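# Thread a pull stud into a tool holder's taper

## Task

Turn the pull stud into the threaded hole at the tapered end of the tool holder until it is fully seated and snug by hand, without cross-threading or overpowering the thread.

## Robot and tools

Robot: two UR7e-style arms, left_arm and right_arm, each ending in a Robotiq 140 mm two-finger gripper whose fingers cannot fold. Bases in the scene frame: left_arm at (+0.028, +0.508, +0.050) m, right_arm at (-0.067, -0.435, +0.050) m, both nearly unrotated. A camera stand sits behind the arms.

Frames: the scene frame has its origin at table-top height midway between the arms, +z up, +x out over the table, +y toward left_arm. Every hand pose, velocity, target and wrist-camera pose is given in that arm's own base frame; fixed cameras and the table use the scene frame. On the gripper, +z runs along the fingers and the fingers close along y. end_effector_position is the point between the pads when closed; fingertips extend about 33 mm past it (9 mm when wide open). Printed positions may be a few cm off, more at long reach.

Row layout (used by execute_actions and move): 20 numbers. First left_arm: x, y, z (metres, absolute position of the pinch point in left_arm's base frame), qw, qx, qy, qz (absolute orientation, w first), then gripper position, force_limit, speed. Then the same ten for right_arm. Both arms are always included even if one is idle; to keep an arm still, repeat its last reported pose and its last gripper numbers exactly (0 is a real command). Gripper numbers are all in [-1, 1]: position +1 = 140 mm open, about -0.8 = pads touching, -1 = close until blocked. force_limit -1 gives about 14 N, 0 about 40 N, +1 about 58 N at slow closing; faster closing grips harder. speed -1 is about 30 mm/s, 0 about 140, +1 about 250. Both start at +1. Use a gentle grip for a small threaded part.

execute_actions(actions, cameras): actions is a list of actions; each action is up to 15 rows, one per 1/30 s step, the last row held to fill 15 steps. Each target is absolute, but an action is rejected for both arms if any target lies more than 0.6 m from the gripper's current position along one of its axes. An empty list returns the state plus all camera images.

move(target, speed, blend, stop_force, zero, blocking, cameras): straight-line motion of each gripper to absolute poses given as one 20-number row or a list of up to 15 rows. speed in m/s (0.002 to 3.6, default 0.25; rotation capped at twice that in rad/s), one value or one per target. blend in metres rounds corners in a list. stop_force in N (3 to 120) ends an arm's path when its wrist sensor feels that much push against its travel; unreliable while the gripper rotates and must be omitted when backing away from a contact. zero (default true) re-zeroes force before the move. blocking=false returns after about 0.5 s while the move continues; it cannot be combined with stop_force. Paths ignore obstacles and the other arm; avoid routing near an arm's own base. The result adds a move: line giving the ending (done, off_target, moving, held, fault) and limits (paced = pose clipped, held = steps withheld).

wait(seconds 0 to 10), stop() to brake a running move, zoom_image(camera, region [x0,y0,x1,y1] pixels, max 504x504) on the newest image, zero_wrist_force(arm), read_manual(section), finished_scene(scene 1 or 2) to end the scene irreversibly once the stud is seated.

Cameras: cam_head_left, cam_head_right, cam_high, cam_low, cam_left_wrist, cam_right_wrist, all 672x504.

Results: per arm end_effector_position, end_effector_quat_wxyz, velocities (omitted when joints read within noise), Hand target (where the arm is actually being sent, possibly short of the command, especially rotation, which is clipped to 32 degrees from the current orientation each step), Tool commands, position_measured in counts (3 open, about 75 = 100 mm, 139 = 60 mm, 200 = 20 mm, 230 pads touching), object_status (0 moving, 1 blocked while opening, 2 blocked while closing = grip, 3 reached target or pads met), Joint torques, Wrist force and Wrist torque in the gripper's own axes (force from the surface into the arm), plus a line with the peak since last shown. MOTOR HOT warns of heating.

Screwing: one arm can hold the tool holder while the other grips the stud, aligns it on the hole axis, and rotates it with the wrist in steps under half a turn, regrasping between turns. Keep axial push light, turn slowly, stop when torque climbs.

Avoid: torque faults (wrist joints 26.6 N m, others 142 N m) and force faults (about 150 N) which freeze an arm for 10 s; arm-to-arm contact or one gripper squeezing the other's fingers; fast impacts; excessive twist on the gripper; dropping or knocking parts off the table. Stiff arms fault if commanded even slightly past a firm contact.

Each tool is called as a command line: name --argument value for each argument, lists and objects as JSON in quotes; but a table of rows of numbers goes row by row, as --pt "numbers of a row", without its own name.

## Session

execute_actions --actions '[]'

zoom_image --camera "cam_head_left" --region '[180, 150, 400, 300]'

zoom_image --camera "cam_low" --region '[400, 210, 580, 340]'

Scene clock: 0.00 s.
left_arm: end_effector_position=(+0.1357, +0.0020, +0.3243) position_measured=3 object_status=3 end_effector_quat_wxyz=(+0.678, -0.075, -0.663, +0.310) | right_arm: end_effector_position=(+0.3914, +0.1795, +0.1970) position_measured=3 object_status=3 end_effector_quat_wxyz=(+0.063, +0.860, +0.288, +0.417)
Joint positions: left_arm=[-0.083 -1.361 1.865 -0.383 -1.967 0.588] | right_arm=[0.033 -2.196 2.688 -2.928 -1.464 2.578]
Joint velocities: within noise
Joint torques (N m): no reading
Wrist force (N): no reading
Wrist torque (N m): no reading
Wrist force, peak (N): no reading
Hand target: left_arm +0.1357, +0.0020, +0.3243; +0.678, -0.075, -0.663, +0.310 | right_arm +0.3914, +0.1795, +0.1970; +0.063, +0.860, +0.288, +0.417
Tool commands: left_gripper/position=+1.0 left_gripper/force_limit=+1.0 left_gripper/speed=+1.0 right_gripper/position=+1.0 right_gripper/force_limit=+1.0 right_gripper/speed=+1.0

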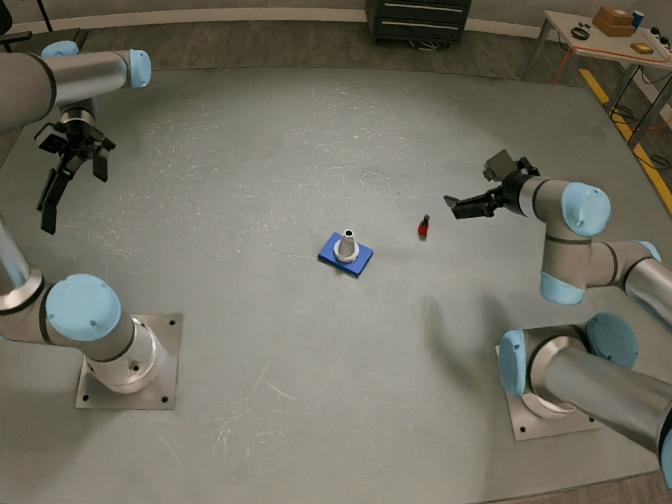

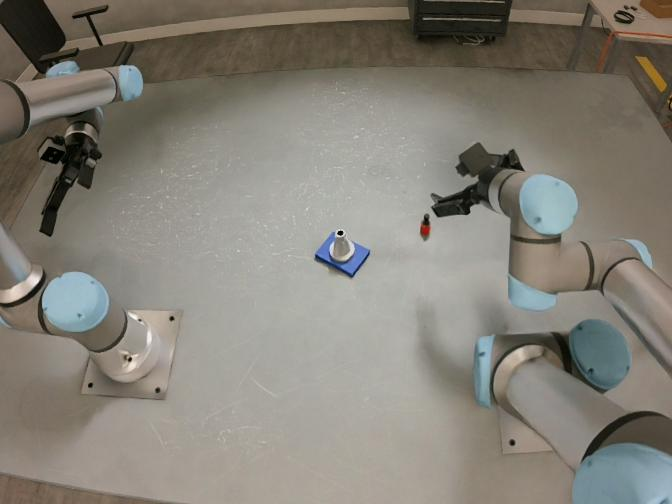

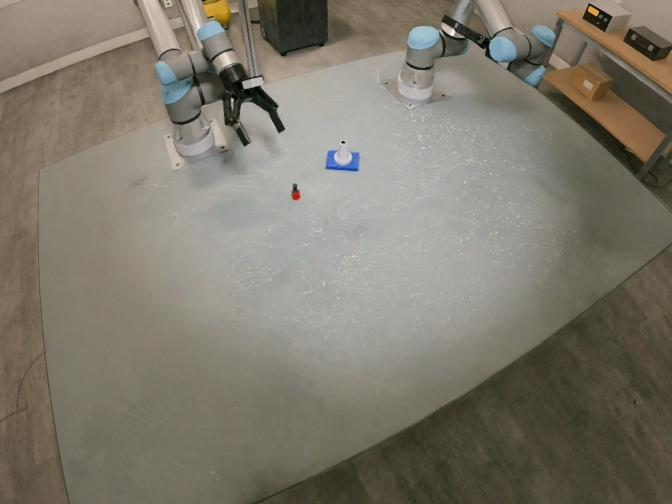

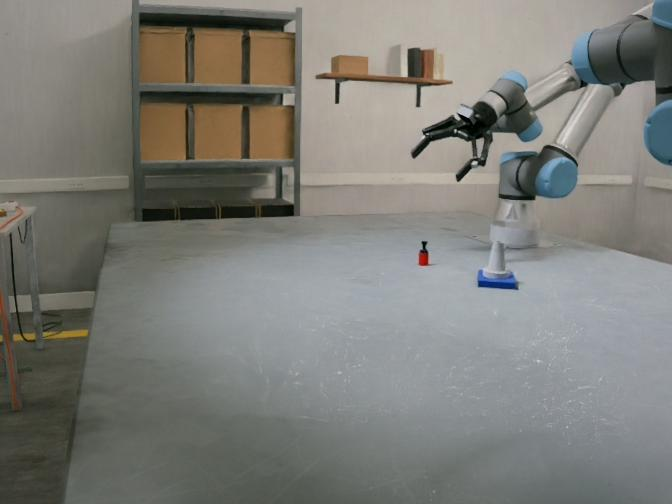

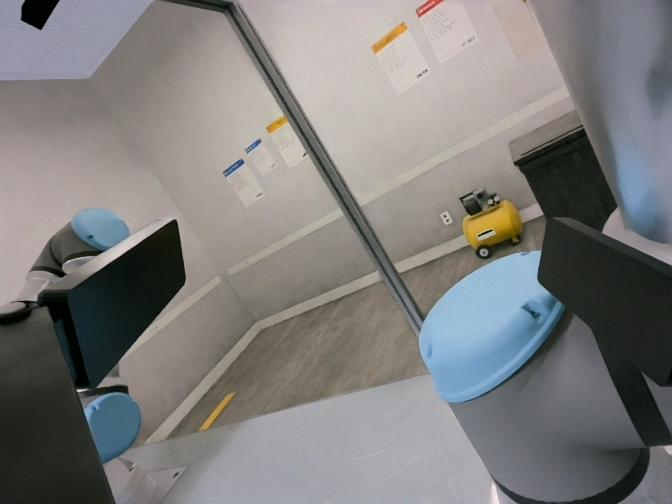

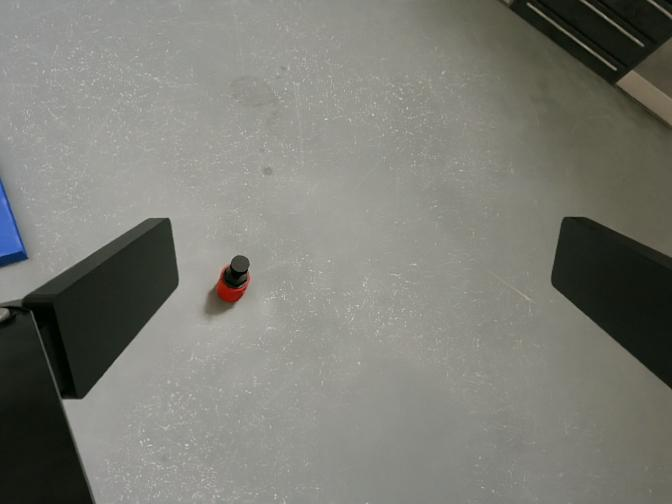

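Scaled by 2.291 from the camera's 672x504 image, which has a finer 960x720 frame.

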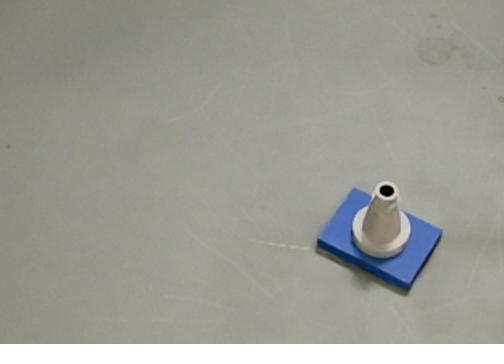

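Scaled by 2.800 from the camera's 672x504 image, which has a finer 960x720 frame.

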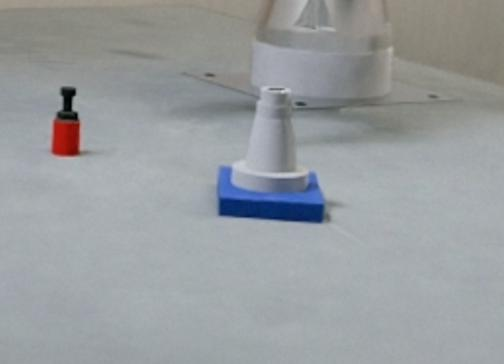

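move --target '[0.1357,0.0020,0.3243,0.678,-0.075,-0.663,0.310,1,1,1,0.433,0.245,0.27,0,0.985,0.174,0,1,1,1]' --cameras '["cam_right_wrist"]'

zoom_image --camera "cam_right_wrist" --region '[280, 100, 430, 220]'

Scene clock: 17.00 s.
left_arm: end_effector_position=(+0.1357, +0.0020, +0.3243) position_measured=3 object_status=3 end_effector_quat_wxyz=(+0.678, -0.075, -0.663, +0.310) | right_arm: end_effector_position=(+0.4330, +0.2450, +0.2699) position_measured=3 object_status=3 end_effector_quat_wxyz=(+0.000, +0.985, +0.174, +0.000)
Joint positions: left_arm=[-0.083 -1.361 1.865 -0.384 -1.967 0.588] | right_arm=[0.244 -1.6 1.616 -1.587 -1.571 3.036]
Joint torques (N m): left_arm=[9.84 -36.16 -24.36 -0.23 -1.07 -1.76] | right_arm=[-9.51 -26.57 -33.74 -1.33 -1.95 -0.9]
Wrist force (N): left_arm=[0.0 -0.1 0.2] | right_arm=[-1.8 0.8 -1.1]
Wrist torque (N m): left_arm=[-0.02 0.01 0.06] | right_arm=[0.25 0.13 0.26]
Wrist force, peak (N): left_arm=[-0.3 0.6 0.1] | right_arm=[-2.0 0.8 -1.5]
Hand target: left_arm +0.1357, +0.0020, +0.3243; +0.678, -0.075, -0.663, +0.310 | right_arm +0.4330, +0.2450, +0.2700; +0.000, +0.985, +0.174, +0.000
Off the commanded pose: left_arm 0.000 m, 0 deg | right_arm 0.000 m, 0 deg.
move: done
Images, in order (width x height): cam_right_wrist 672x504.

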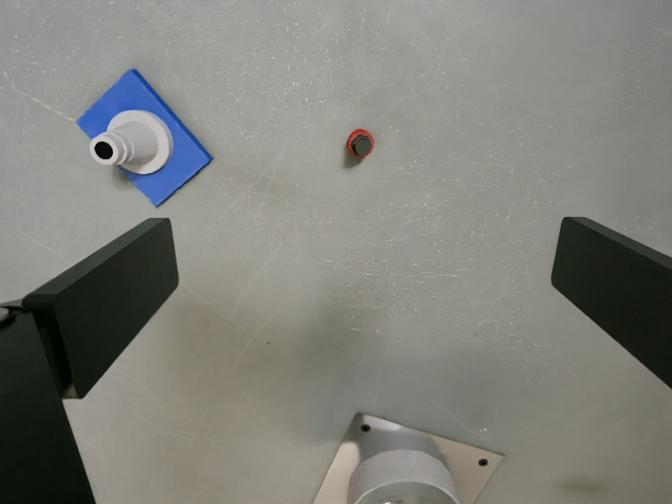

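Scaled by 3.360 from the camera's 672x504 image, which has a finer 960x720 frame.

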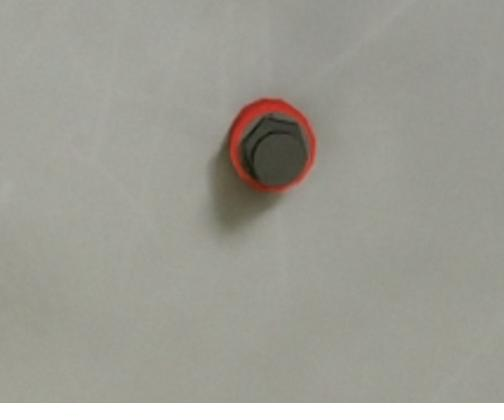

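move --pt "0.1357 0.0020 0.3243 0.678 -0.075 -0.663 0.310 1 1 1 0.4513 0.2352 0.25 0 0.5 0.866 0 -0.3 0.2 0" --pt "0.1357 0.0020 0.3243 0.678 -0.075 -0.663 0.310 1 1 1 0.4513 0.2352 0.22 0 -0.342 0.940 0 -0.3 0.2 0" --pt "0.1357 0.0020 0.3243 0.678 -0.075 -0.663 0.310 1 1 1 0.4513 0.2352 0.18 0 -0.940 0.342 0 -0.3 0.2 0" --pt "0.1357 0.0020 0.3243 0.678 -0.075 -0.663 0.310 1 1 1 0.4513 0.2352 0.13 0 -0.866 -0.5 0 -0.3 0.2 0" --pt "0.1357 0.0020 0.3243 0.678 -0.075 -0.663 0.310 1 1 1 0.4513 0.2352 0.06 0 -0.174 -0.985 0 -0.3 0.2 0" --speed 0.8 --blend 0.02 --cameras '["cam_right_wrist","cam_low"]'

zoom_image --camera "cam_right_wrist" --region '[270, 130, 430, 290]'

zoom_image --camera "cam_low" --region '[380, 200, 480, 300]'

Scene clock: 38.37 s.
left_arm: end_effector_position=(+0.1357, +0.0020, +0.3243) position_measured=3 object_status=3 end_effector_quat_wxyz=(+0.678, -0.075, -0.663, +0.310) | right_arm: end_effector_position=(+0.4512, +0.2352, +0.0599) position_measured=167 object_status=3 end_effector_quat_wxyz=(+0.000, +0.174, +0.985, +0.000)
Joint positions: left_arm=[-0.083 -1.361 1.865 -0.384 -1.967 0.588] | right_arm=[0.215 -1.426 1.997 -2.142 -1.571 -5.718]
Joint torques (N m): left_arm=[9.39 -33.76 -24.59 0.19 -2.02 -0.5] | right_arm=[-6.5 -41 -31.25 -1.29 -0.42 -0.72]
Wrist force (N): left_arm=[0.0 0.1 0.2] | right_arm=[-1.8 0.1 -0.9]
Wrist torque (N m): left_arm=[0.03 0.01 0.06] | right_arm=[0.06 0.19 0.27]
Wrist force, peak (N): left_arm=[-0.5 0.4 0.0] | right_arm=[-2.0 1.0 -1.6]
Hand target: left_arm +0.1357, +0.0020, +0.3243; +0.678, -0.075, -0.663, +0.310 | right_arm +0.4513, +0.2352, +0.0600; +0.000, +0.174, +0.985, +0.000
Off the commanded pose: left_arm 0.000 m, 0 deg | right_arm 0.000 m, 0 deg.
move: done
Images, in order (width x height): cam_low 672x504, cam_right_wrist 672x504.

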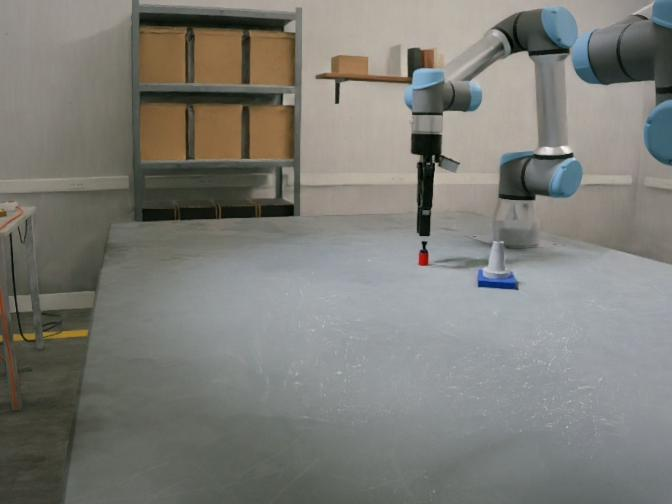

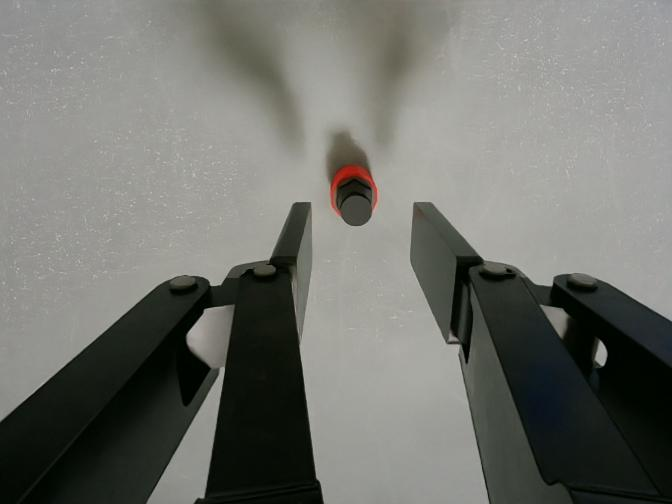

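Scaled by 3.150 from the camera's 672x504 image, which has a finer 960x720 frame.

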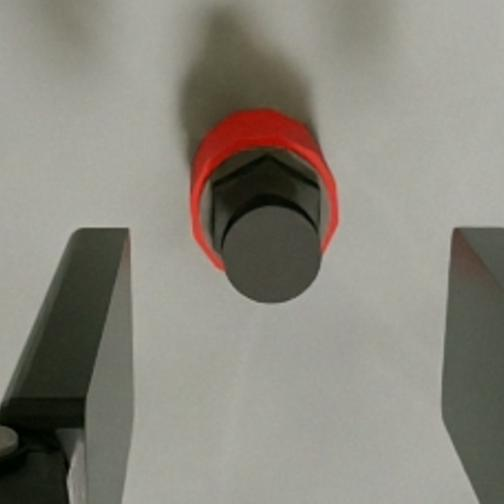

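Scaled by 5.040 from the camera's 672x504 image, which has a finer 960x720 frame.

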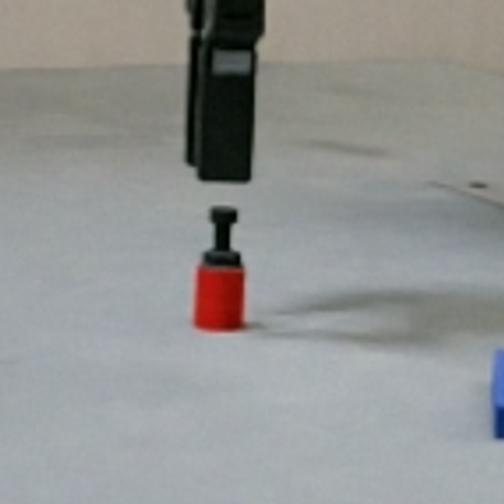

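move --target '[0.1357,0.0020,0.3243,0.678,-0.075,-0.663,0.310,1,1,1,0.4465,0.2369,0.028,0,-0.174,-0.985,0,-0.3,0.2,0]' --cameras '["cam_right_wrist","cam_low"]' --speed 0.1

zoom_image --camera "cam_right_wrist" --region '[270, 130, 430, 290]'

zoom_image --camera "cam_low" --region '[380, 200, 480, 300]'

Scene clock: 59.83 s.
left_arm: end_effector_position=(+0.1357, +0.0020, +0.3243) position_measured=3 object_status=3 end_effector_quat_wxyz=(+0.678, -0.075, -0.663, +0.310) | right_arm: end_effector_position=(+0.4464, +0.2369, +0.0279) position_measured=167 object_status=3 end_effector_quat_wxyz=(+0.000, +0.174, +0.985, +0.000)
Joint positions: left_arm=[-0.083 -1.361 1.865 -0.384 -1.967 0.588] | right_arm=[0.221 -1.385 2.047 -2.233 -1.571 -5.712]
Joint torques (N m): left_arm=[9.44 -33.16 -23.68 0.39 -2.12 -0.12] | right_arm=[-0.27 -41.61 -30 -1.19 -1.88 -0.04]
Wrist force (N): left_arm=[0.1 0.3 -0.1] | right_arm=[-1.6 0.0 -0.9]
Wrist torque (N m): left_arm=[0.07 -0.03 0.06] | right_arm=[0.05 0.14 0.25]
Wrist force, peak (N): left_arm=[0.1 0.7 0.2] | right_arm=[-2.2 0.0 -2.4]
Hand target: left_arm +0.1357, +0.0020, +0.3243; +0.678, -0.075, -0.663, +0.310 | right_arm +0.4465, +0.2369, +0.0280; +0.000, +0.174, +0.985, +0.000
Off the commanded pose: left_arm 0.000 m, 0 deg | right_arm 0.000 m, 0 deg.
move: done
Images, in order (width x height): cam_low 672x504, cam_right_wrist 672x504.

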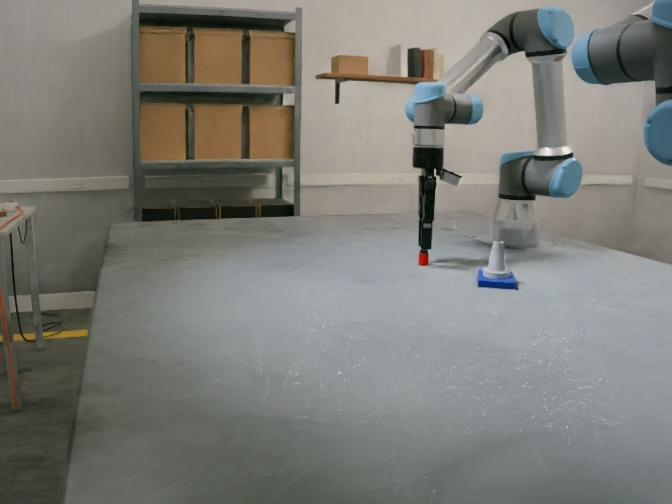

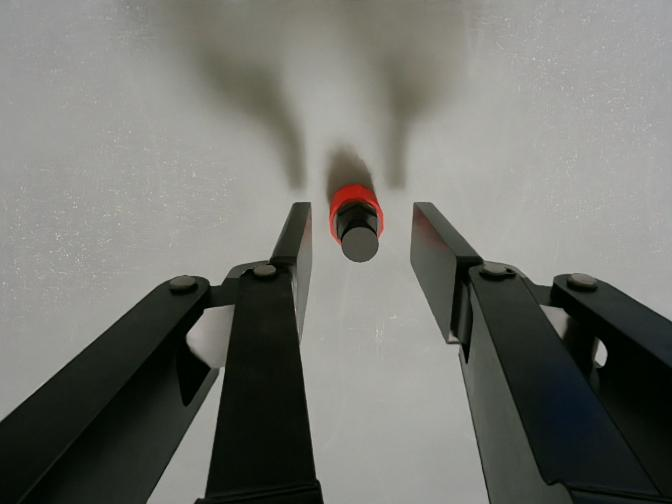

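Scaled by 3.150 from the camera's 672x504 image, which has a finer 960x720 frame.

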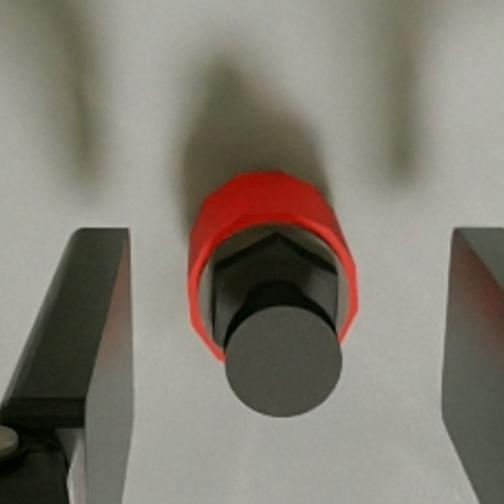

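Scaled by 5.040 from the camera's 672x504 image, which has a finer 960x720 frame.

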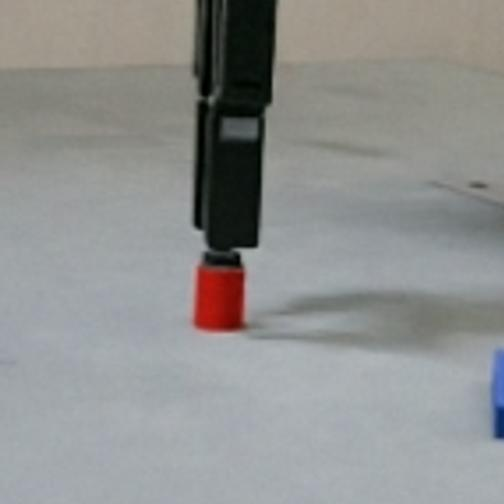

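move --pt "0.1357 0.0020 0.3243 0.678 -0.075 -0.663 0.310 1 1 1 0.4457 0.2372 0.022 0 -0.174 -0.985 0 -0.3 0.2 -1" --pt "0.1357 0.0020 0.3243 0.678 -0.075 -0.663 0.310 1 1 1 0.4457 0.2372 0.022 0 -0.174 -0.985 0 -1 0.2 -1" --cameras '["cam_right_wrist","cam_low"]' --speed 0.1

wait --seconds 0.8

move --target '[0.1357,0.0020,0.3243,0.678,-0.075,-0.663,0.310,1,1,1,0.4457,0.2372,0.075,0,-0.174,-0.985,0,-1,0.2,-1]' --cameras '["cam_right_wrist","cam_low"]' --speed 0.1

zoom_image --camera "cam_right_wrist" --region '[270, 130, 430, 290]'

zoom_image --camera "cam_low" --region '[380, 200, 480, 300]'

Scene clock: 74.93 s.
left_arm: end_effector_position=(+0.1357, +0.0020, +0.3243) position_measured=3 object_status=3 end_effector_quat_wxyz=(+0.678, -0.075, -0.663, +0.310) | right_arm: end_effector_position=(+0.4457, +0.2372, +0.0221) position_measured=211 object_status=0 end_effector_quat_wxyz=(+0.000, +0.174, +0.985, +0.000)
Joint positions: left_arm=[-0.083 -1.361 1.865 -0.384 -1.967 0.588] | right_arm=[0.222 -1.376 2.056 -2.25 -1.571 -5.712]
Joint torques (N m): left_arm=[8.72 -31.85 -23.92 0.5 -2.02 0.62] | right_arm=[7.68 -21.53 -20.91 -5.32 5.72 -0.1]
Wrist force (N): left_arm=[-0.1 0.1 0.1] | right_arm=[2.3 -16.8 -26.9]
Wrist torque (N m): left_arm=[0.02 0.01 0.06] | right_arm=[0.48 0.01 0.28]
Wrist force, peak (N): left_arm=[-0.2 0.6 0.2] | right_arm=[2.3 -16.8 -26.9]
Hand target: left_arm +0.1357, +0.0020, +0.3243; +0.678, -0.075, -0.663, +0.310 | right_arm +0.4457, +0.2372, +0.0220; +0.000, +0.174, +0.985, +0.000
Off the commanded pose: left_arm 0.000 m, 0 deg | right_arm 0.000 m, 0 deg.
move: done
Images, in order (width x height): cam_low 672x504, cam_right_wrist 672x504.

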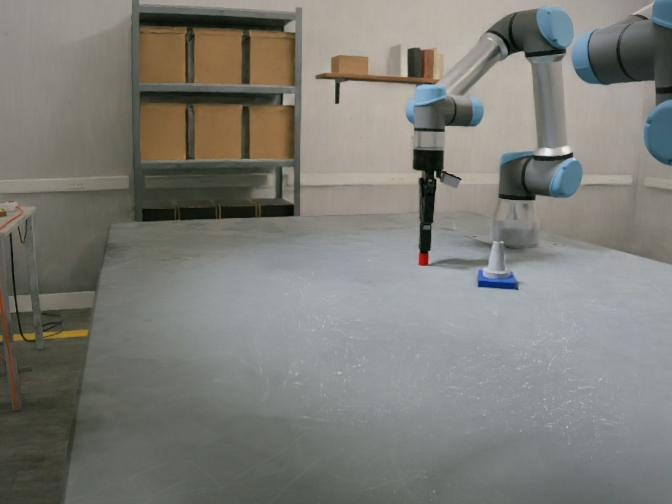

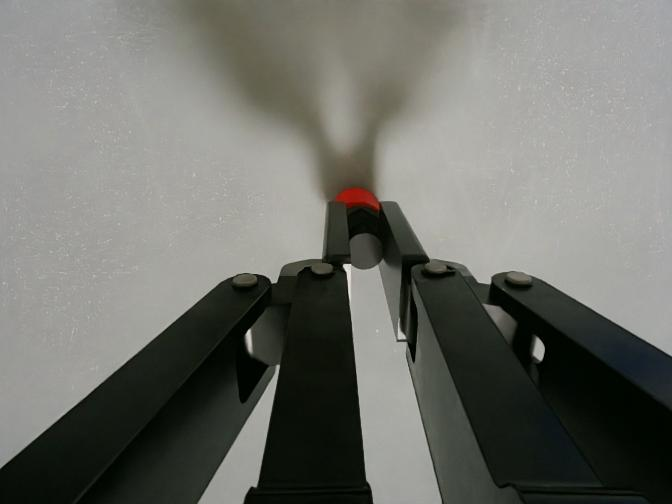

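Scene clock: 75.73 s.
left_arm: end_effector_position=(+0.1357, +0.0020, +0.3243) position_measured=3 object_status=3 end_effector_quat_wxyz=(+0.678, -0.075, -0.663, +0.310) | right_arm: end_effector_position=(+0.4457, +0.2372, +0.0220) position_measured=211 object_status=2 end_effector_quat_wxyz=(+0.000, +0.174, +0.985, +0.000)
Joint positions: left_arm=[-0.083 -1.361 1.865 -0.384 -1.967 0.588] | right_arm=[0.222 -1.376 2.056 -2.25 -1.571 -5.712]
Joint torques (N m): left_arm=[9.66 -32.19 -24.48 0.55 -2 0.66] | right_arm=[6.74 -5.57 -12.29 -5.74 5.78 -0.04]
Wrist force (N): left_arm=[-0.3 -0.1 0.1] | right_arm=[2.5 -17.0 -27.7]
Wrist torque (N m): left_arm=[-0.02 0.06 0.06] | right_arm=[0.53 -0.02 0.28]
Wrist force, peak (N): left_arm=[0.0 0.6 -0.2] | right_arm=[2.3 -17.3 -27.6]
Hand target: left_arm +0.1357, +0.0020, +0.3243; +0.678, -0.075, -0.663, +0.310 | right_arm +0.4457, +0.2372, +0.0220; +0.000, +0.174, +0.985, +0.000
Tool commands: left_gripper/position=+1.0 left_gripper/force_limit=+1.0 left_gripper/speed=+1.0 right_gripper/position=-1.0 right_gripper/force_limit=+0.2 right_gripper/speed=-1.0
Off the commanded pose: left_arm 0.000 m, 0 deg | right_arm 0.000 m, 0 deg.
wait: 0.80 s; at rest by 0.17 s

Scene clock: 76.70 s.
left_arm: end_effector_position=(+0.1357, +0.0020, +0.3243) position_measured=3 object_status=3 end_effector_quat_wxyz=(+0.678, -0.075, -0.663, +0.310) | right_arm: end_effector_position=(+0.4458, +0.2372, +0.0751) position_measured=211 object_status=2 end_effector_quat_wxyz=(+0.000, +0.174, +0.985, +0.000)
Joint positions: left_arm=[-0.083 -1.361 1.865 -0.384 -1.967 0.588] | right_arm=[0.222 -1.455 1.986 -2.102 -1.571 -5.712]
Joint torques (N m): left_arm=[8.67 -31.37 -23.78 0.6 -2 0.84] | right_arm=[-1.17 -15.17 -16.52 -3.2 -2.15 1.14]
Wrist force (N): left_arm=[0.1 0.1 0.1] | right_arm=[-2.1 -1.2 -1.7]
Wrist torque (N m): left_arm=[0.03 -0.01 0.06] | right_arm=[-0.24 0.22 0.23]
Wrist force, peak (N): left_arm=[-0.3 0.5 -0.3] | right_arm=[2.5 -16.8 -28.0]
Hand target: left_arm +0.1357, +0.0020, +0.3243; +0.678, -0.075, -0.663, +0.310 | right_arm +0.4457, +0.2372, +0.0750; +0.000, +0.174, +0.985, +0.000
Off the commanded pose: left_arm 0.000 m, 0 deg | right_arm 0.000 m, 0 deg.
move: done
Images, in order (width x height): cam_low 672x504, cam_right_wrist 672x504.

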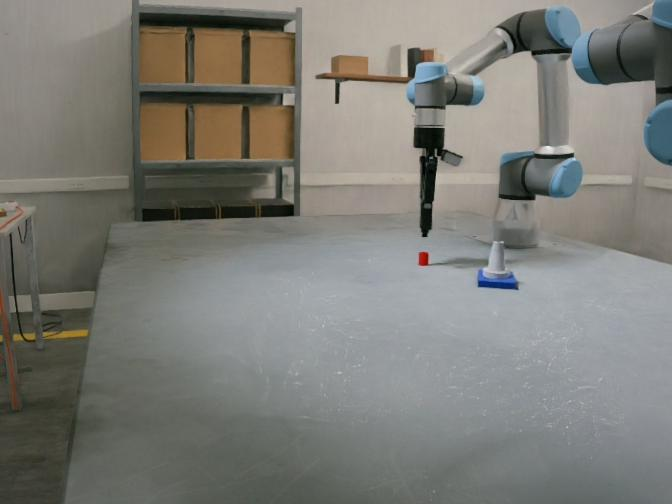

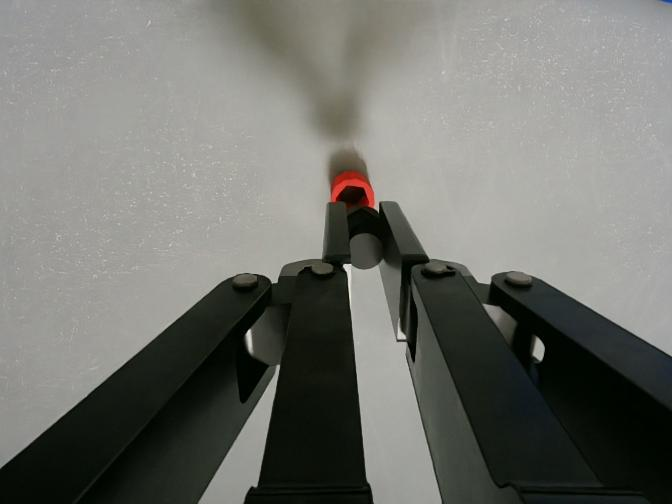

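Scaled by 3.150 from the camera's 672x504 image, which has a finer 960x720 frame.

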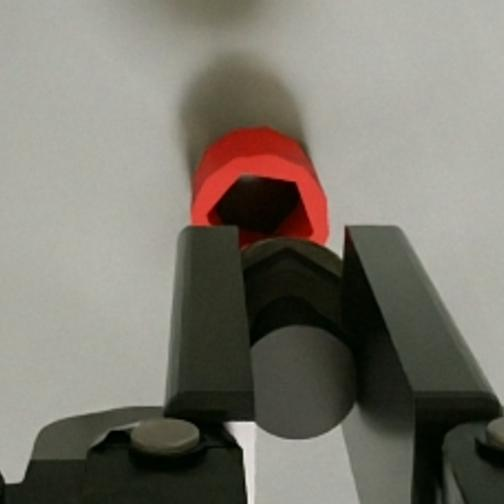

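Scaled by 5.040 from the camera's 672x504 image, which has a finer 960x720 frame.

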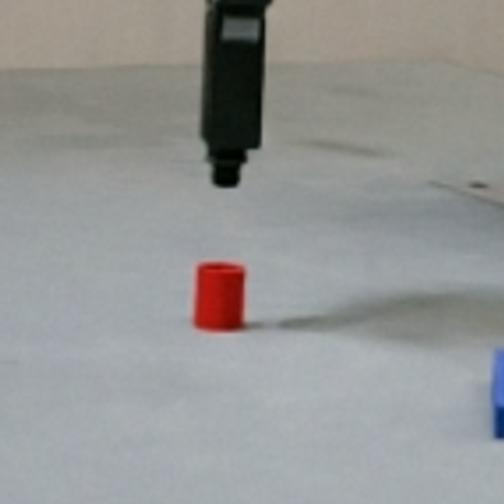

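move --target '[0.1357,0.0020,0.3243,0.678,-0.075,-0.663,0.310,1,1,1,0.376,0.443,0.2,0,-0.174,-0.985,0,-1,0.2,-1]' --cameras '["cam_right_wrist"]'

zoom_image --camera "cam_right_wrist" --region '[270, 130, 430, 290]'

move --pt "0.1357 0.0020 0.3243 0.678 -0.075 -0.663 0.310 1 1 1 0.376 0.443 0.2 0 -0.819 -0.574 0 -1 0.2 -1" --pt "0.1357 0.0020 0.3243 0.678 -0.075 -0.663 0.310 1 1 1 0.376 0.443 0.2 0 -0.985 0.174 0 -1 0.2 -1" --cameras '["cam_right_wrist"]' --speed 0.8 --blend 0.005

zoom_image --camera "cam_right_wrist" --region '[270, 130, 430, 290]'

Scene clock: 91.67 s.
left_arm: end_effector_position=(+0.1357, +0.0020, +0.3243) position_measured=3 object_status=3 end_effector_quat_wxyz=(+0.678, -0.075, -0.663, +0.310) | right_arm: end_effector_position=(+0.3760, +0.4429, +0.1998) position_measured=211 object_status=2 end_effector_quat_wxyz=(+0.000, +0.174, +0.985, +0.000)
Joint positions: left_arm=[-0.083 -1.361 1.865 -0.384 -1.967 0.588] | right_arm=[0.635 -1.382 1.559 -1.747 -1.571 -5.298]
Joint torques (N m): left_arm=[8.53 -30.72 -24.23 0.87 -2.02 1.43] | right_arm=[4.42 -45.88 -32.74 -2.68 -0.02 0.24]
Wrist force (N): left_arm=[0.1 0.1 0.1] | right_arm=[-2.0 -0.3 -1.2]
Wrist torque (N m): left_arm=[0.01 -0.02 0.05] | right_arm=[-0.02 0.21 0.38]
Wrist force, peak (N): left_arm=[-0.2 0.5 0.1] | right_arm=[-4.2 -2.8 -0.1]
Hand target: left_arm +0.1357, +0.0020, +0.3243; +0.678, -0.075, -0.663, +0.310 | right_arm +0.3760, +0.4430, +0.2000; +0.000, +0.174, +0.985, +0.000
Off the commanded pose: left_arm 0.000 m, 0 deg | right_arm 0.000 m, 0 deg.
move: done
Images, in order (width x height): cam_right_wrist 672x504.

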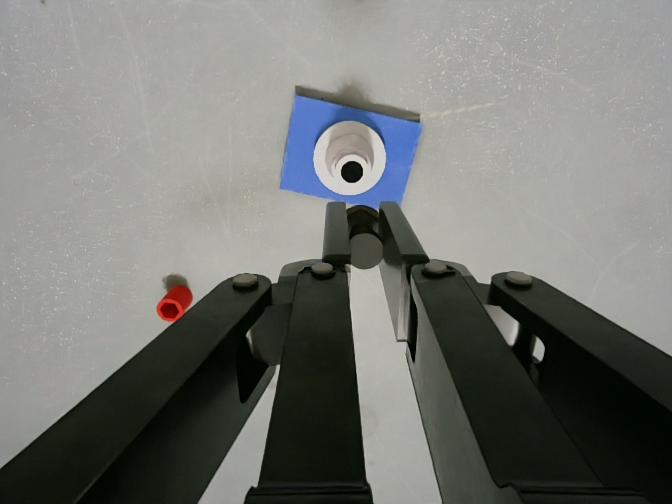

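Scaled by 3.150 from the camera's 672x504 image, which has a finer 960x720 frame.

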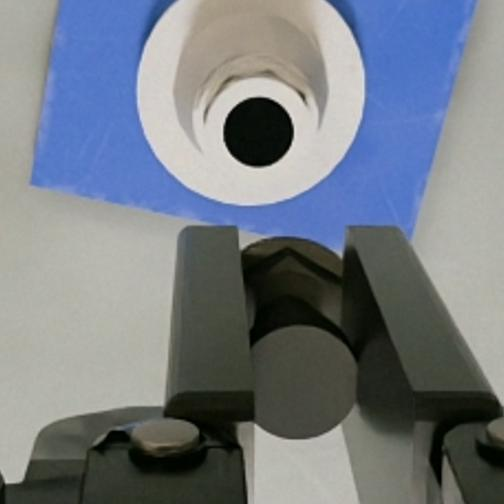

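Scene clock: 94.33 s.
left_arm: end_effector_position=(+0.1357, +0.0020, +0.3243) position_measured=3 object_status=3 end_effector_quat_wxyz=(+0.678, -0.075, -0.663, +0.310) | right_arm: end_effector_position=(+0.3760, +0.4430, +0.2000) position_measured=211 object_status=2 end_effector_quat_wxyz=(+0.000, +0.985, -0.174, +0.000)
Joint positions: left_arm=[-0.083 -1.361 1.865 -0.384 -1.967 0.588] | right_arm=[0.636 -1.382 1.558 -1.747 -1.571 -2.157]
Joint torques (N m): left_arm=[8.91 -29.51 -23.77 0.93 -1.95 1.6] | right_arm=[3.68 -20.96 -33.35 -1.55 -0.31 0.74]
Wrist force (N): left_arm=[-0.1 0.3 0.1] | right_arm=[-2.3 0.0 -1.1]
Wrist torque (N m): left_arm=[0.06 0.01 0.06] | right_arm=[0.01 0.24 0.34]
Wrist force, peak (N): left_arm=[0.1 0.5 0.3] | right_arm=[-2.4 -0.3 -1.3]
Hand target: left_arm +0.1357, +0.0020, +0.3243; +0.678, -0.075, -0.663, +0.310 | right_arm +0.3760, +0.4430, +0.2000; +0.000, +0.985, -0.174, +0.000
Off the commanded pose: left_arm 0.000 m, 0 deg | right_arm 0.000 m, 0 deg.
move: done
Images, in order (width x height): cam_right_wrist 672x504.

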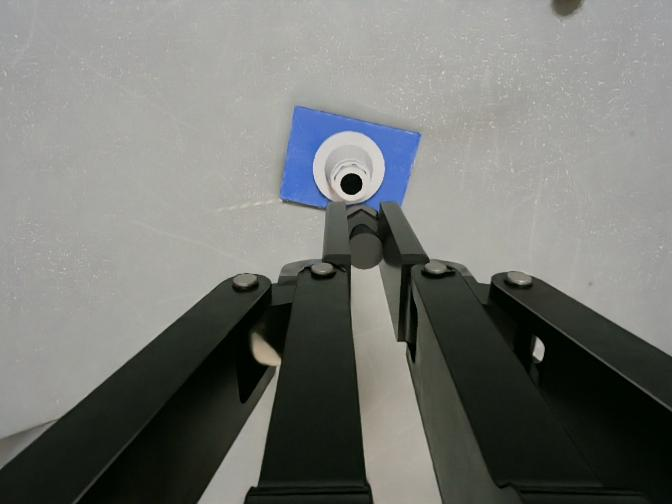

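Scaled by 3.150 from the camera's 672x504 image, which has a finer 960x720 frame.

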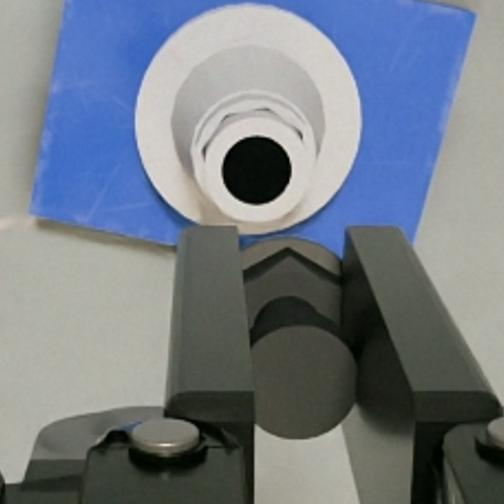

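move --pt "0.1357 0.0020 0.3243 0.678 -0.075 -0.663 0.310 1 1 1 0.3721 0.4447 0.15 0 -0.819 -0.574 0 -1 0.2 -1" --pt "0.1357 0.0020 0.3243 0.678 -0.075 -0.663 0.310 1 1 1 0.3721 0.4447 0.107 0 -0.174 -0.985 0 -1 0.2 -1" --speed 0.6 --blend 0.02

zero_wrist_force --arm "right_arm"

move --target '[0.1357,0.0020,0.3243,0.678,-0.075,-0.663,0.310,1,1,1,0.3721,0.4447,0.08,0,-0.174,-0.985,0,-1,0.2,-1]' --speed 0.01 --stop_force 4 --cameras '["cam_low","cam_head_left"]'

zoom_image --camera "cam_low" --region '[450, 200, 550, 300]'

Scene clock: 110.93 s.
left_arm: end_effector_position=(+0.1357, +0.0020, +0.3243) position_measured=3 object_status=3 end_effector_quat_wxyz=(+0.678, -0.075, -0.663, +0.310) | right_arm: end_effector_position=(+0.3721, +0.4447, +0.1069) position_measured=211 object_status=2 end_effector_quat_wxyz=(+0.000, +0.174, +0.985, +0.000)
Joint positions: left_arm=[-0.083 -1.361 1.865 -0.384 -1.967 0.588] | right_arm=[0.642 -1.321 1.731 -1.981 -1.571 -5.291]
Joint torques (N m): left_arm=[8.36 -29.01 -24.02 1.17 -2.08 1.55] | right_arm=[-5.4 -37.71 -32.22 -1.36 -0.29 -0.68]
Wrist force (N): left_arm=[-0.2 0.1 0.2] | right_arm=[-2.0 -0.2 -1.6]
Wrist torque (N m): left_arm=[0.02 0.05 0.06] | right_arm=[0.04 0.17 0.22]
Wrist force, peak (N): left_arm=[0.4 0.5 -0.1] | right_arm=[-2.3 -0.2 -1.7]
Hand target: left_arm +0.1357, +0.0020, +0.3243; +0.678, -0.075, -0.663, +0.310 | right_arm +0.3721, +0.4447, +0.1070; +0.000, +0.174, +0.985, +0.000
Off the commanded pose: left_arm 0.000 m, 0 deg | right_arm 0.000 m, 0 deg.
move: done

Wrist force sensor zeroed.

Scene clock: 113.10 s.
left_arm: end_effector_position=(+0.1357, +0.0020, +0.3243) position_measured=3 object_status=3 end_effector_quat_wxyz=(+0.678, -0.075, -0.663, +0.310) | right_arm: end_effector_position=(+0.3721, +0.4447, +0.0958) position_measured=211 object_status=2 end_effector_quat_wxyz=(+0.000, +0.174, +0.985, +0.000)
Joint positions: left_arm=[-0.083 -1.361 1.865 -0.384 -1.967 0.588] | right_arm=[0.642 -1.31 1.748 -2.009 -1.571 -5.291]
Joint torques (N m): left_arm=[8.42 -28.18 -23.83 1.29 -1.97 1.46] | right_arm=[3.86 -47.4 -32.68 -1.87 -1.87 -1.38]
Wrist force (N, zeroed by zero_wrist_force on right_arm): left_arm=[-0.2 0.1 -0.2] | right_arm=[-0.1 0.2 0.1]
Wrist torque (N m, zeroed by zero_wrist_force on right_arm): left_arm=[0.02 0.02 0.06] | right_arm=[0.04 0.02 0.00]
Wrist force, peak (N, zeroed by zero_wrist_force on right_arm): left_arm=[0.1 0.6 -0.4] | right_arm=[3.6 0.1 -5.0]
Hand target: left_arm +0.1357, +0.0020, +0.3243; +0.678, -0.075, -0.663, +0.310 | right_arm +0.3721, +0.4447, +0.0958; +0.000, +0.174, +0.985, +0.000
Off the commanded pose: left_arm 0.000 m, 0 deg | right_arm 0.016 m, 0 deg.
move: contact (right_arm)
Images, in order (width x height): cam_head_left 672x504, cam_low 672x504.

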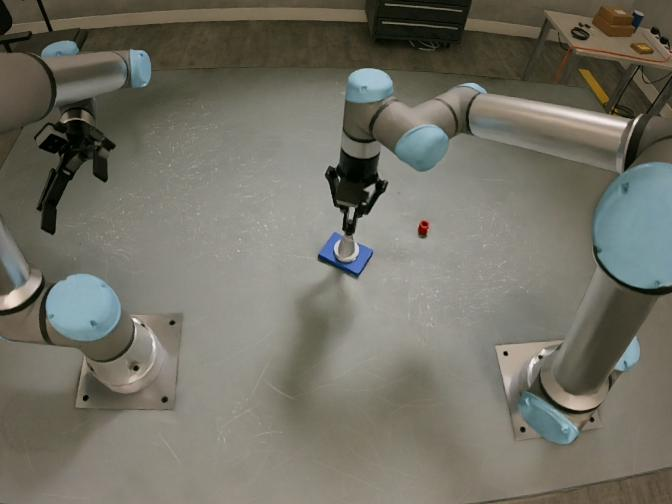

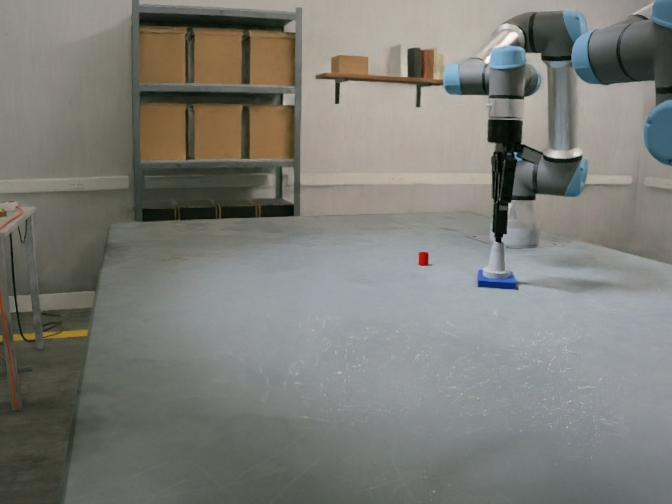

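Scaled by 5.040 from the camera's 672x504 image, which has a finer 960x720 frame.

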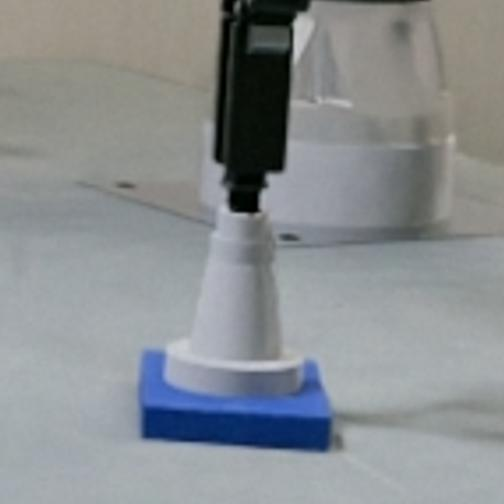

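move --target '[0.1357,0.0020,0.3243,0.678,-0.075,-0.663,0.310,1,1,1,0.3714,0.4449,0.0965,0,-0.174,-0.985,0,-1,0.2,-1]' --speed 0.03

move --target '[0.1357,0.0020,0.3243,0.678,-0.075,-0.663,0.310,1,1,1,0.3714,0.4449,0.08,0,-0.174,-0.985,0,-1,0.2,-1]' --speed 0.005 --stop_force 4

move --target '[0.1357,0.0020,0.3243,0.678,-0.075,-0.663,0.310,1,1,1,0.3714,0.4449,0.08,0,-0.174,-0.985,0,-1,0.2,-1]' --speed 0.004 --stop_force 5

Scene clock: 121.43 s.
left_arm: end_effector_position=(+0.1357, +0.0020, +0.3243) position_measured=3 object_status=3 end_effector_quat_wxyz=(+0.678, -0.075, -0.663, +0.310) | right_arm: end_effector_position=(+0.3714, +0.4449, +0.0965) position_measured=211 object_status=2 end_effector_quat_wxyz=(+0.000, +0.174, +0.985, +0.000)
Joint positions: left_arm=[-0.083 -1.361 1.865 -0.384 -1.967 0.588] | right_arm=[0.643 -1.312 1.748 -2.007 -1.571 -5.29]
Joint torques (N m): left_arm=[7.96 -27.04 -23.29 1.42 -2.07 1.51] | right_arm=[7.6 -45.58 -33.34 -1.59 -1.82 1.24]
Wrist force (N, zeroed by zero_wrist_force on right_arm): left_arm=[-0.2 0.4 0.0] | right_arm=[-0.2 0.2 0.3]
Wrist torque (N m, zeroed by zero_wrist_force on right_arm): left_arm=[0.08 0.04 0.06] | right_arm=[0.03 0.05 0.00]
Wrist force, peak (N, zeroed by zero_wrist_force on right_arm): left_arm=[0.3 0.5 0.0] | right_arm=[-0.1 0.6 0.2]
Hand target: left_arm +0.1357, +0.0020, +0.3243; +0.678, -0.075, -0.663, +0.310 | right_arm +0.3714, +0.4449, +0.0965; +0.000, +0.174, +0.985, +0.000
Off the commanded pose: left_arm 0.000 m, 0 deg | right_arm 0.000 m, 0 deg.
move: done

Scene clock: 123.10 s.
left_arm: end_effector_position=(+0.1357, +0.0020, +0.3243) position_measured=3 object_status=3 end_effector_quat_wxyz=(+0.678, -0.075, -0.663, +0.310) | right_arm: end_effector_position=(+0.3714, +0.4449, +0.0943) position_measured=211 object_status=2 end_effector_quat_wxyz=(+0.000, +0.174, +0.985, +0.000)
Joint positions: left_arm=[-0.083 -1.361 1.865 -0.384 -1.967 0.588] | right_arm=[0.643 -1.31 1.751 -2.013 -1.571 -5.29]
Joint torques (N m): left_arm=[8.61 -26.37 -23.85 1.5 -2.05 1.59] | right_arm=[6.24 -45.72 -31.65 -2.09 -1.36 0.56]
Wrist force (N, zeroed by zero_wrist_force on right_arm): left_arm=[-0.1 0.3 -0.2] | right_arm=[1.1 -1.2 -2.4]
Wrist torque (N m, zeroed by zero_wrist_force on right_arm): left_arm=[0.06 0.01 0.06] | right_arm=[0.13 -0.02 -0.01]
Wrist force, peak (N, zeroed by zero_wrist_force on right_arm): left_arm=[-0.4 0.5 0.1] | right_arm=[1.9 -2.5 -12.3]
Hand target: left_arm +0.1357, +0.0020, +0.3243; +0.678, -0.075, -0.663, +0.310 | right_arm +0.3714, +0.4449, +0.0943; +0.000, +0.174, +0.985, +0.000
Off the commanded pose: left_arm 0.000 m, 0 deg | right_arm 0.014 m, 0 deg.
move: contact (right_arm)

Scene clock: 123.97 s.
left_arm: end_effector_position=(+0.1357, +0.0020, +0.3243) position_measured=3 object_status=3 end_effector_quat_wxyz=(+0.678, -0.075, -0.663, +0.310) | right_arm: end_effector_position=(+0.3715, +0.4449, +0.0942) position_measured=211 object_status=2 end_effector_quat_wxyz=(+0.000, +0.174, +0.985, +0.000)
Joint positions: left_arm=[-0.083 -1.361 1.865 -0.384 -1.967 0.588] | right_arm=[0.643 -1.309 1.752 -2.013 -1.571 -5.29]
Joint torques (N m): left_arm=[8.01 -26.62 -24.9 1.46 -1.98 1.61] | right_arm=[6.36 -41.1 -31.29 -1.99 -1.27 0.42]
Wrist force (N, zeroed by zero_wrist_force on right_arm): left_arm=[-0.2 0.3 -0.1] | right_arm=[2.6 -3.7 -9.5]
Wrist torque (N m, zeroed by zero_wrist_force on right_arm): left_arm=[0.06 0.03 0.06] | right_arm=[0.21 0.01 0.00]
Wrist force, peak (N, zeroed by zero_wrist_force on right_arm): left_arm=[0.0 0.5 -0.1] | right_arm=[3.7 -6.5 -15.3]
Hand target: left_arm +0.1357, +0.0020, +0.3243; +0.678, -0.075, -0.663, +0.310 | right_arm +0.3715, +0.4450, +0.0942; +0.000, +0.174, +0.985, +0.000
Off the commanded pose: left_arm 0.000 m, 0 deg | right_arm 0.014 m, 0 deg.
move: contact (right_arm)

move --pt "0.1357 0.0020 0.3243 0.678 -0.075 -0.663 0.310 1 1 1 0.3717 0.4453 0.0941 0 -0.574 -0.819 0 -1 0.2 -1" --pt "0.1357 0.0020 0.3243 0.678 -0.075 -0.663 0.310 1 1 1 0.3725 0.4453 0.0940 0 -0.866 -0.5 0 -1 0.2 -1" --pt "0.1357 0.0020 0.3243 0.678 -0.075 -0.663 0.310 1 1 1 0.3730 0.4446 0.0939 0 -0.996 -0.087 0 -1 0.2 -1" --pt "0.1357 0.0020 0.3243 0.678 -0.075 -0.663 0.310 1 1 1 0.3728 0.4438 0.0938 0 -0.940 0.342 0 -1 0.2 -1" --speed 0.5 --blend '[0.0005,0.0005,0.0005,0]'

move --pt "0.1357 0.0020 0.3243 0.678 -0.075 -0.663 0.310 1 1 1 0.3720 0.4434 0.0936 0 -0.707 0.707 0 -1 0.2 -1" --pt "0.1357 0.0020 0.3243 0.678 -0.075 -0.663 0.310 1 1 1 0.3712 0.4438 0.0934 0 -0.342 0.940 0 -1 0.2 -1" --speed 0.5 --blend '[0.0005,0]'

Scene clock: 147.20 s.
left_arm: end_effector_position=(+0.1357, +0.0020, +0.3243) position_measured=3 object_status=3 end_effector_quat_wxyz=(+0.678, -0.075, -0.663, +0.310) | right_arm: end_effector_position=(+0.3728, +0.4438, +0.0939) position_measured=211 object_status=2 end_effector_quat_wxyz=(+0.000, +0.940, -0.342, +0.000)
Joint positions: left_arm=[-0.083 -1.361 1.865 -0.384 -1.967 0.588] | right_arm=[0.64 -1.309 1.752 -2.014 -1.571 -1.804]
Joint torques (N m): left_arm=[7.29 -24.94 -24.34 1.81 -2.09 1.64] | right_arm=[8.52 -20.34 -34.42 -3.16 -0.15 0.99]
Wrist force (N, zeroed by zero_wrist_force on right_arm): left_arm=[-0.3 -0.1 -0.1] | right_arm=[0.7 8.8 -4.9]
Wrist torque (N m, zeroed by zero_wrist_force on right_arm): left_arm=[-0.01 0.06 0.05] | right_arm=[0.11 -0.08 -0.13]
Wrist force, peak (N, zeroed by zero_wrist_force on right_arm): left_arm=[0.3 0.6 0.3] | right_arm=[-0.5 9.4 -6.5]
Hand target: left_arm +0.1357, +0.0020, +0.3243; +0.678, -0.075, -0.663, +0.310 | right_arm +0.3728, +0.4438, +0.0938; +0.000, +0.940, -0.342, +0.000
Off the commanded pose: left_arm 0.000 m, 0 deg | right_arm 0.000 m, 0 deg.
move: done

Scene clock: 149.53 s.
left_arm: end_effector_position=(+0.1357, +0.0020, +0.3243) position_measured=3 object_status=3 end_effector_quat_wxyz=(+0.678, -0.075, -0.663, +0.310) | right_arm: end_effector_position=(+0.3712, +0.4438, +0.0934) position_measured=211 object_status=2 end_effector_quat_wxyz=(+0.000, -0.342, +0.940, +0.000)
Joint positions: left_arm=[-0.083 -1.361 1.865 -0.384 -1.967 0.588] | right_arm=[0.642 -1.311 1.755 -2.015 -1.571 -0.056]
Joint torques (N m): left_arm=[7.34 -24.54 -24.49 1.94 -2.03 1.62] | right_arm=[2.58 -4.26 -19.08 0.41 -0.54 0.65]
Wrist force (N, zeroed by zero_wrist_force on right_arm): left_arm=[0.0 0.2 0.2] | right_arm=[6.3 -0.2 -34.9]
Wrist torque (N m, zeroed by zero_wrist_force on right_arm): left_arm=[0.03 -0.01 0.06] | right_arm=[-0.13 -0.11 0.07]
Wrist force, peak (N, zeroed by zero_wrist_force on right_arm): left_arm=[0.0 0.6 -0.2] | right_arm=[6.3 -0.2 -34.9]
Hand target: left_arm +0.1357, +0.0020, +0.3243; +0.678, -0.075, -0.663, +0.310 | right_arm +0.3712, +0.4438, +0.0934; +0.000, -0.342, +0.940, +0.000
Off the commanded pose: left_arm 0.000 m, 0 deg | right_arm 0.000 m, 0 deg.
move: done

move --pt "0.1357 0.0020 0.3243 0.678 -0.075 -0.663 0.310 1 1 1 0.3710 0.4446 0.0934 0 0.087 0.996 0 -1 0.2 -1" --pt "0.1357 0.0020 0.3243 0.678 -0.075 -0.663 0.310 1 1 1 0.3715 0.4453 0.0933 0 0.5 0.866 0 -1 0.2 -1" --speed 0.5 --blend '[0.0005,0]'

move --pt "0.1357 0.0020 0.3243 0.678 -0.075 -0.663 0.310 1 1 1 0.3723 0.4453 0.0930 0 0.819 0.574 0 -1 0.2 -1" --pt "0.1357 0.0020 0.3243 0.678 -0.075 -0.663 0.310 1 1 1 0.3729 0.4447 0.0928 0 0.985 0.174 0 -1 0.2 -1" --speed 0.5 --blend '[0.0005,0]'

Scene clock: 160.47 s.
left_arm: end_effector_position=(+0.1357, +0.0020, +0.3243) position_measured=3 object_status=3 end_effector_quat_wxyz=(+0.678, -0.075, -0.663, +0.310) | right_arm: end_effector_position=(+0.3715, +0.4453, +0.0933) position_measured=211 object_status=2 end_effector_quat_wxyz=(+0.000, +0.500, +0.866, +0.000)
Joint positions: left_arm=[-0.083 -1.361 1.865 -0.384 -1.967 0.588] | right_arm=[0.644 -1.308 1.752 -2.015 -1.571 1.691]
Joint torques (N m): left_arm=[7.46 -23.76 -24.64 2.11 -2.02 1.58] | right_arm=[3.4 -5 -14.82 0.54 -0.2 0.84]
Wrist force (N, zeroed by zero_wrist_force on right_arm): left_arm=[0.1 0.2 0.3] | right_arm=[-0.8 -5.2 -38.5]
Wrist torque (N m, zeroed by zero_wrist_force on right_arm): left_arm=[0.04 -0.02 0.06] | right_arm=[0.21 -0.15 0.06]
Wrist force, peak (N, zeroed by zero_wrist_force on right_arm): left_arm=[0.6 0.4 -0.2] | right_arm=[6.1 -1.1 -39.0]
Hand target: left_arm +0.1357, +0.0020, +0.3243; +0.678, -0.075, -0.663, +0.310 | right_arm +0.3715, +0.4453, +0.0933; +0.000, +0.500, +0.866, +0.000
Off the commanded pose: left_arm 0.000 m, 0 deg | right_arm 0.000 m, 0 deg.
move: done

Scene clock: 162.80 s.
left_arm: end_effector_position=(+0.1357, +0.0020, +0.3243) position_measured=3 object_status=3 end_effector_quat_wxyz=(+0.678, -0.075, -0.663, +0.310) | right_arm: end_effector_position=(+0.3729, +0.4447, +0.0928) position_measured=211 object_status=2 end_effector_quat_wxyz=(+0.000, +0.985, +0.174, +0.000)
Joint positions: left_arm=[-0.083 -1.361 1.865 -0.384 -1.967 0.588] | right_arm=[0.641 -1.306 1.751 -2.016 -1.571 3.433]
Joint torques (N m): left_arm=[6.93 -22.65 -24.62 2.25 -1.99 1.47] | right_arm=[11.06 2.32 -11.86 3.33 1.01 0.83]
Wrist force (N, zeroed by zero_wrist_force on right_arm): left_arm=[0.0 0.1 0.2] | right_arm=[2.1 4.3 -46.4]
Wrist torque (N m, zeroed by zero_wrist_force on right_arm): left_arm=[0.03 0.00 0.06] | right_arm=[-0.15 -0.24 -0.02]
Wrist force, peak (N, zeroed by zero_wrist_force on right_arm): left_arm=[-0.4 0.4 0.3] | right_arm=[1.7 2.8 -49.7]
Hand target: left_arm +0.1357, +0.0020, +0.3243; +0.678, -0.075, -0.663, +0.310 | right_arm +0.3729, +0.4447, +0.0928; +0.000, +0.985, +0.174, +0.000
Off the commanded pose: left_arm 0.000 m, 0 deg | right_arm 0.000 m, 0 deg.
move: done


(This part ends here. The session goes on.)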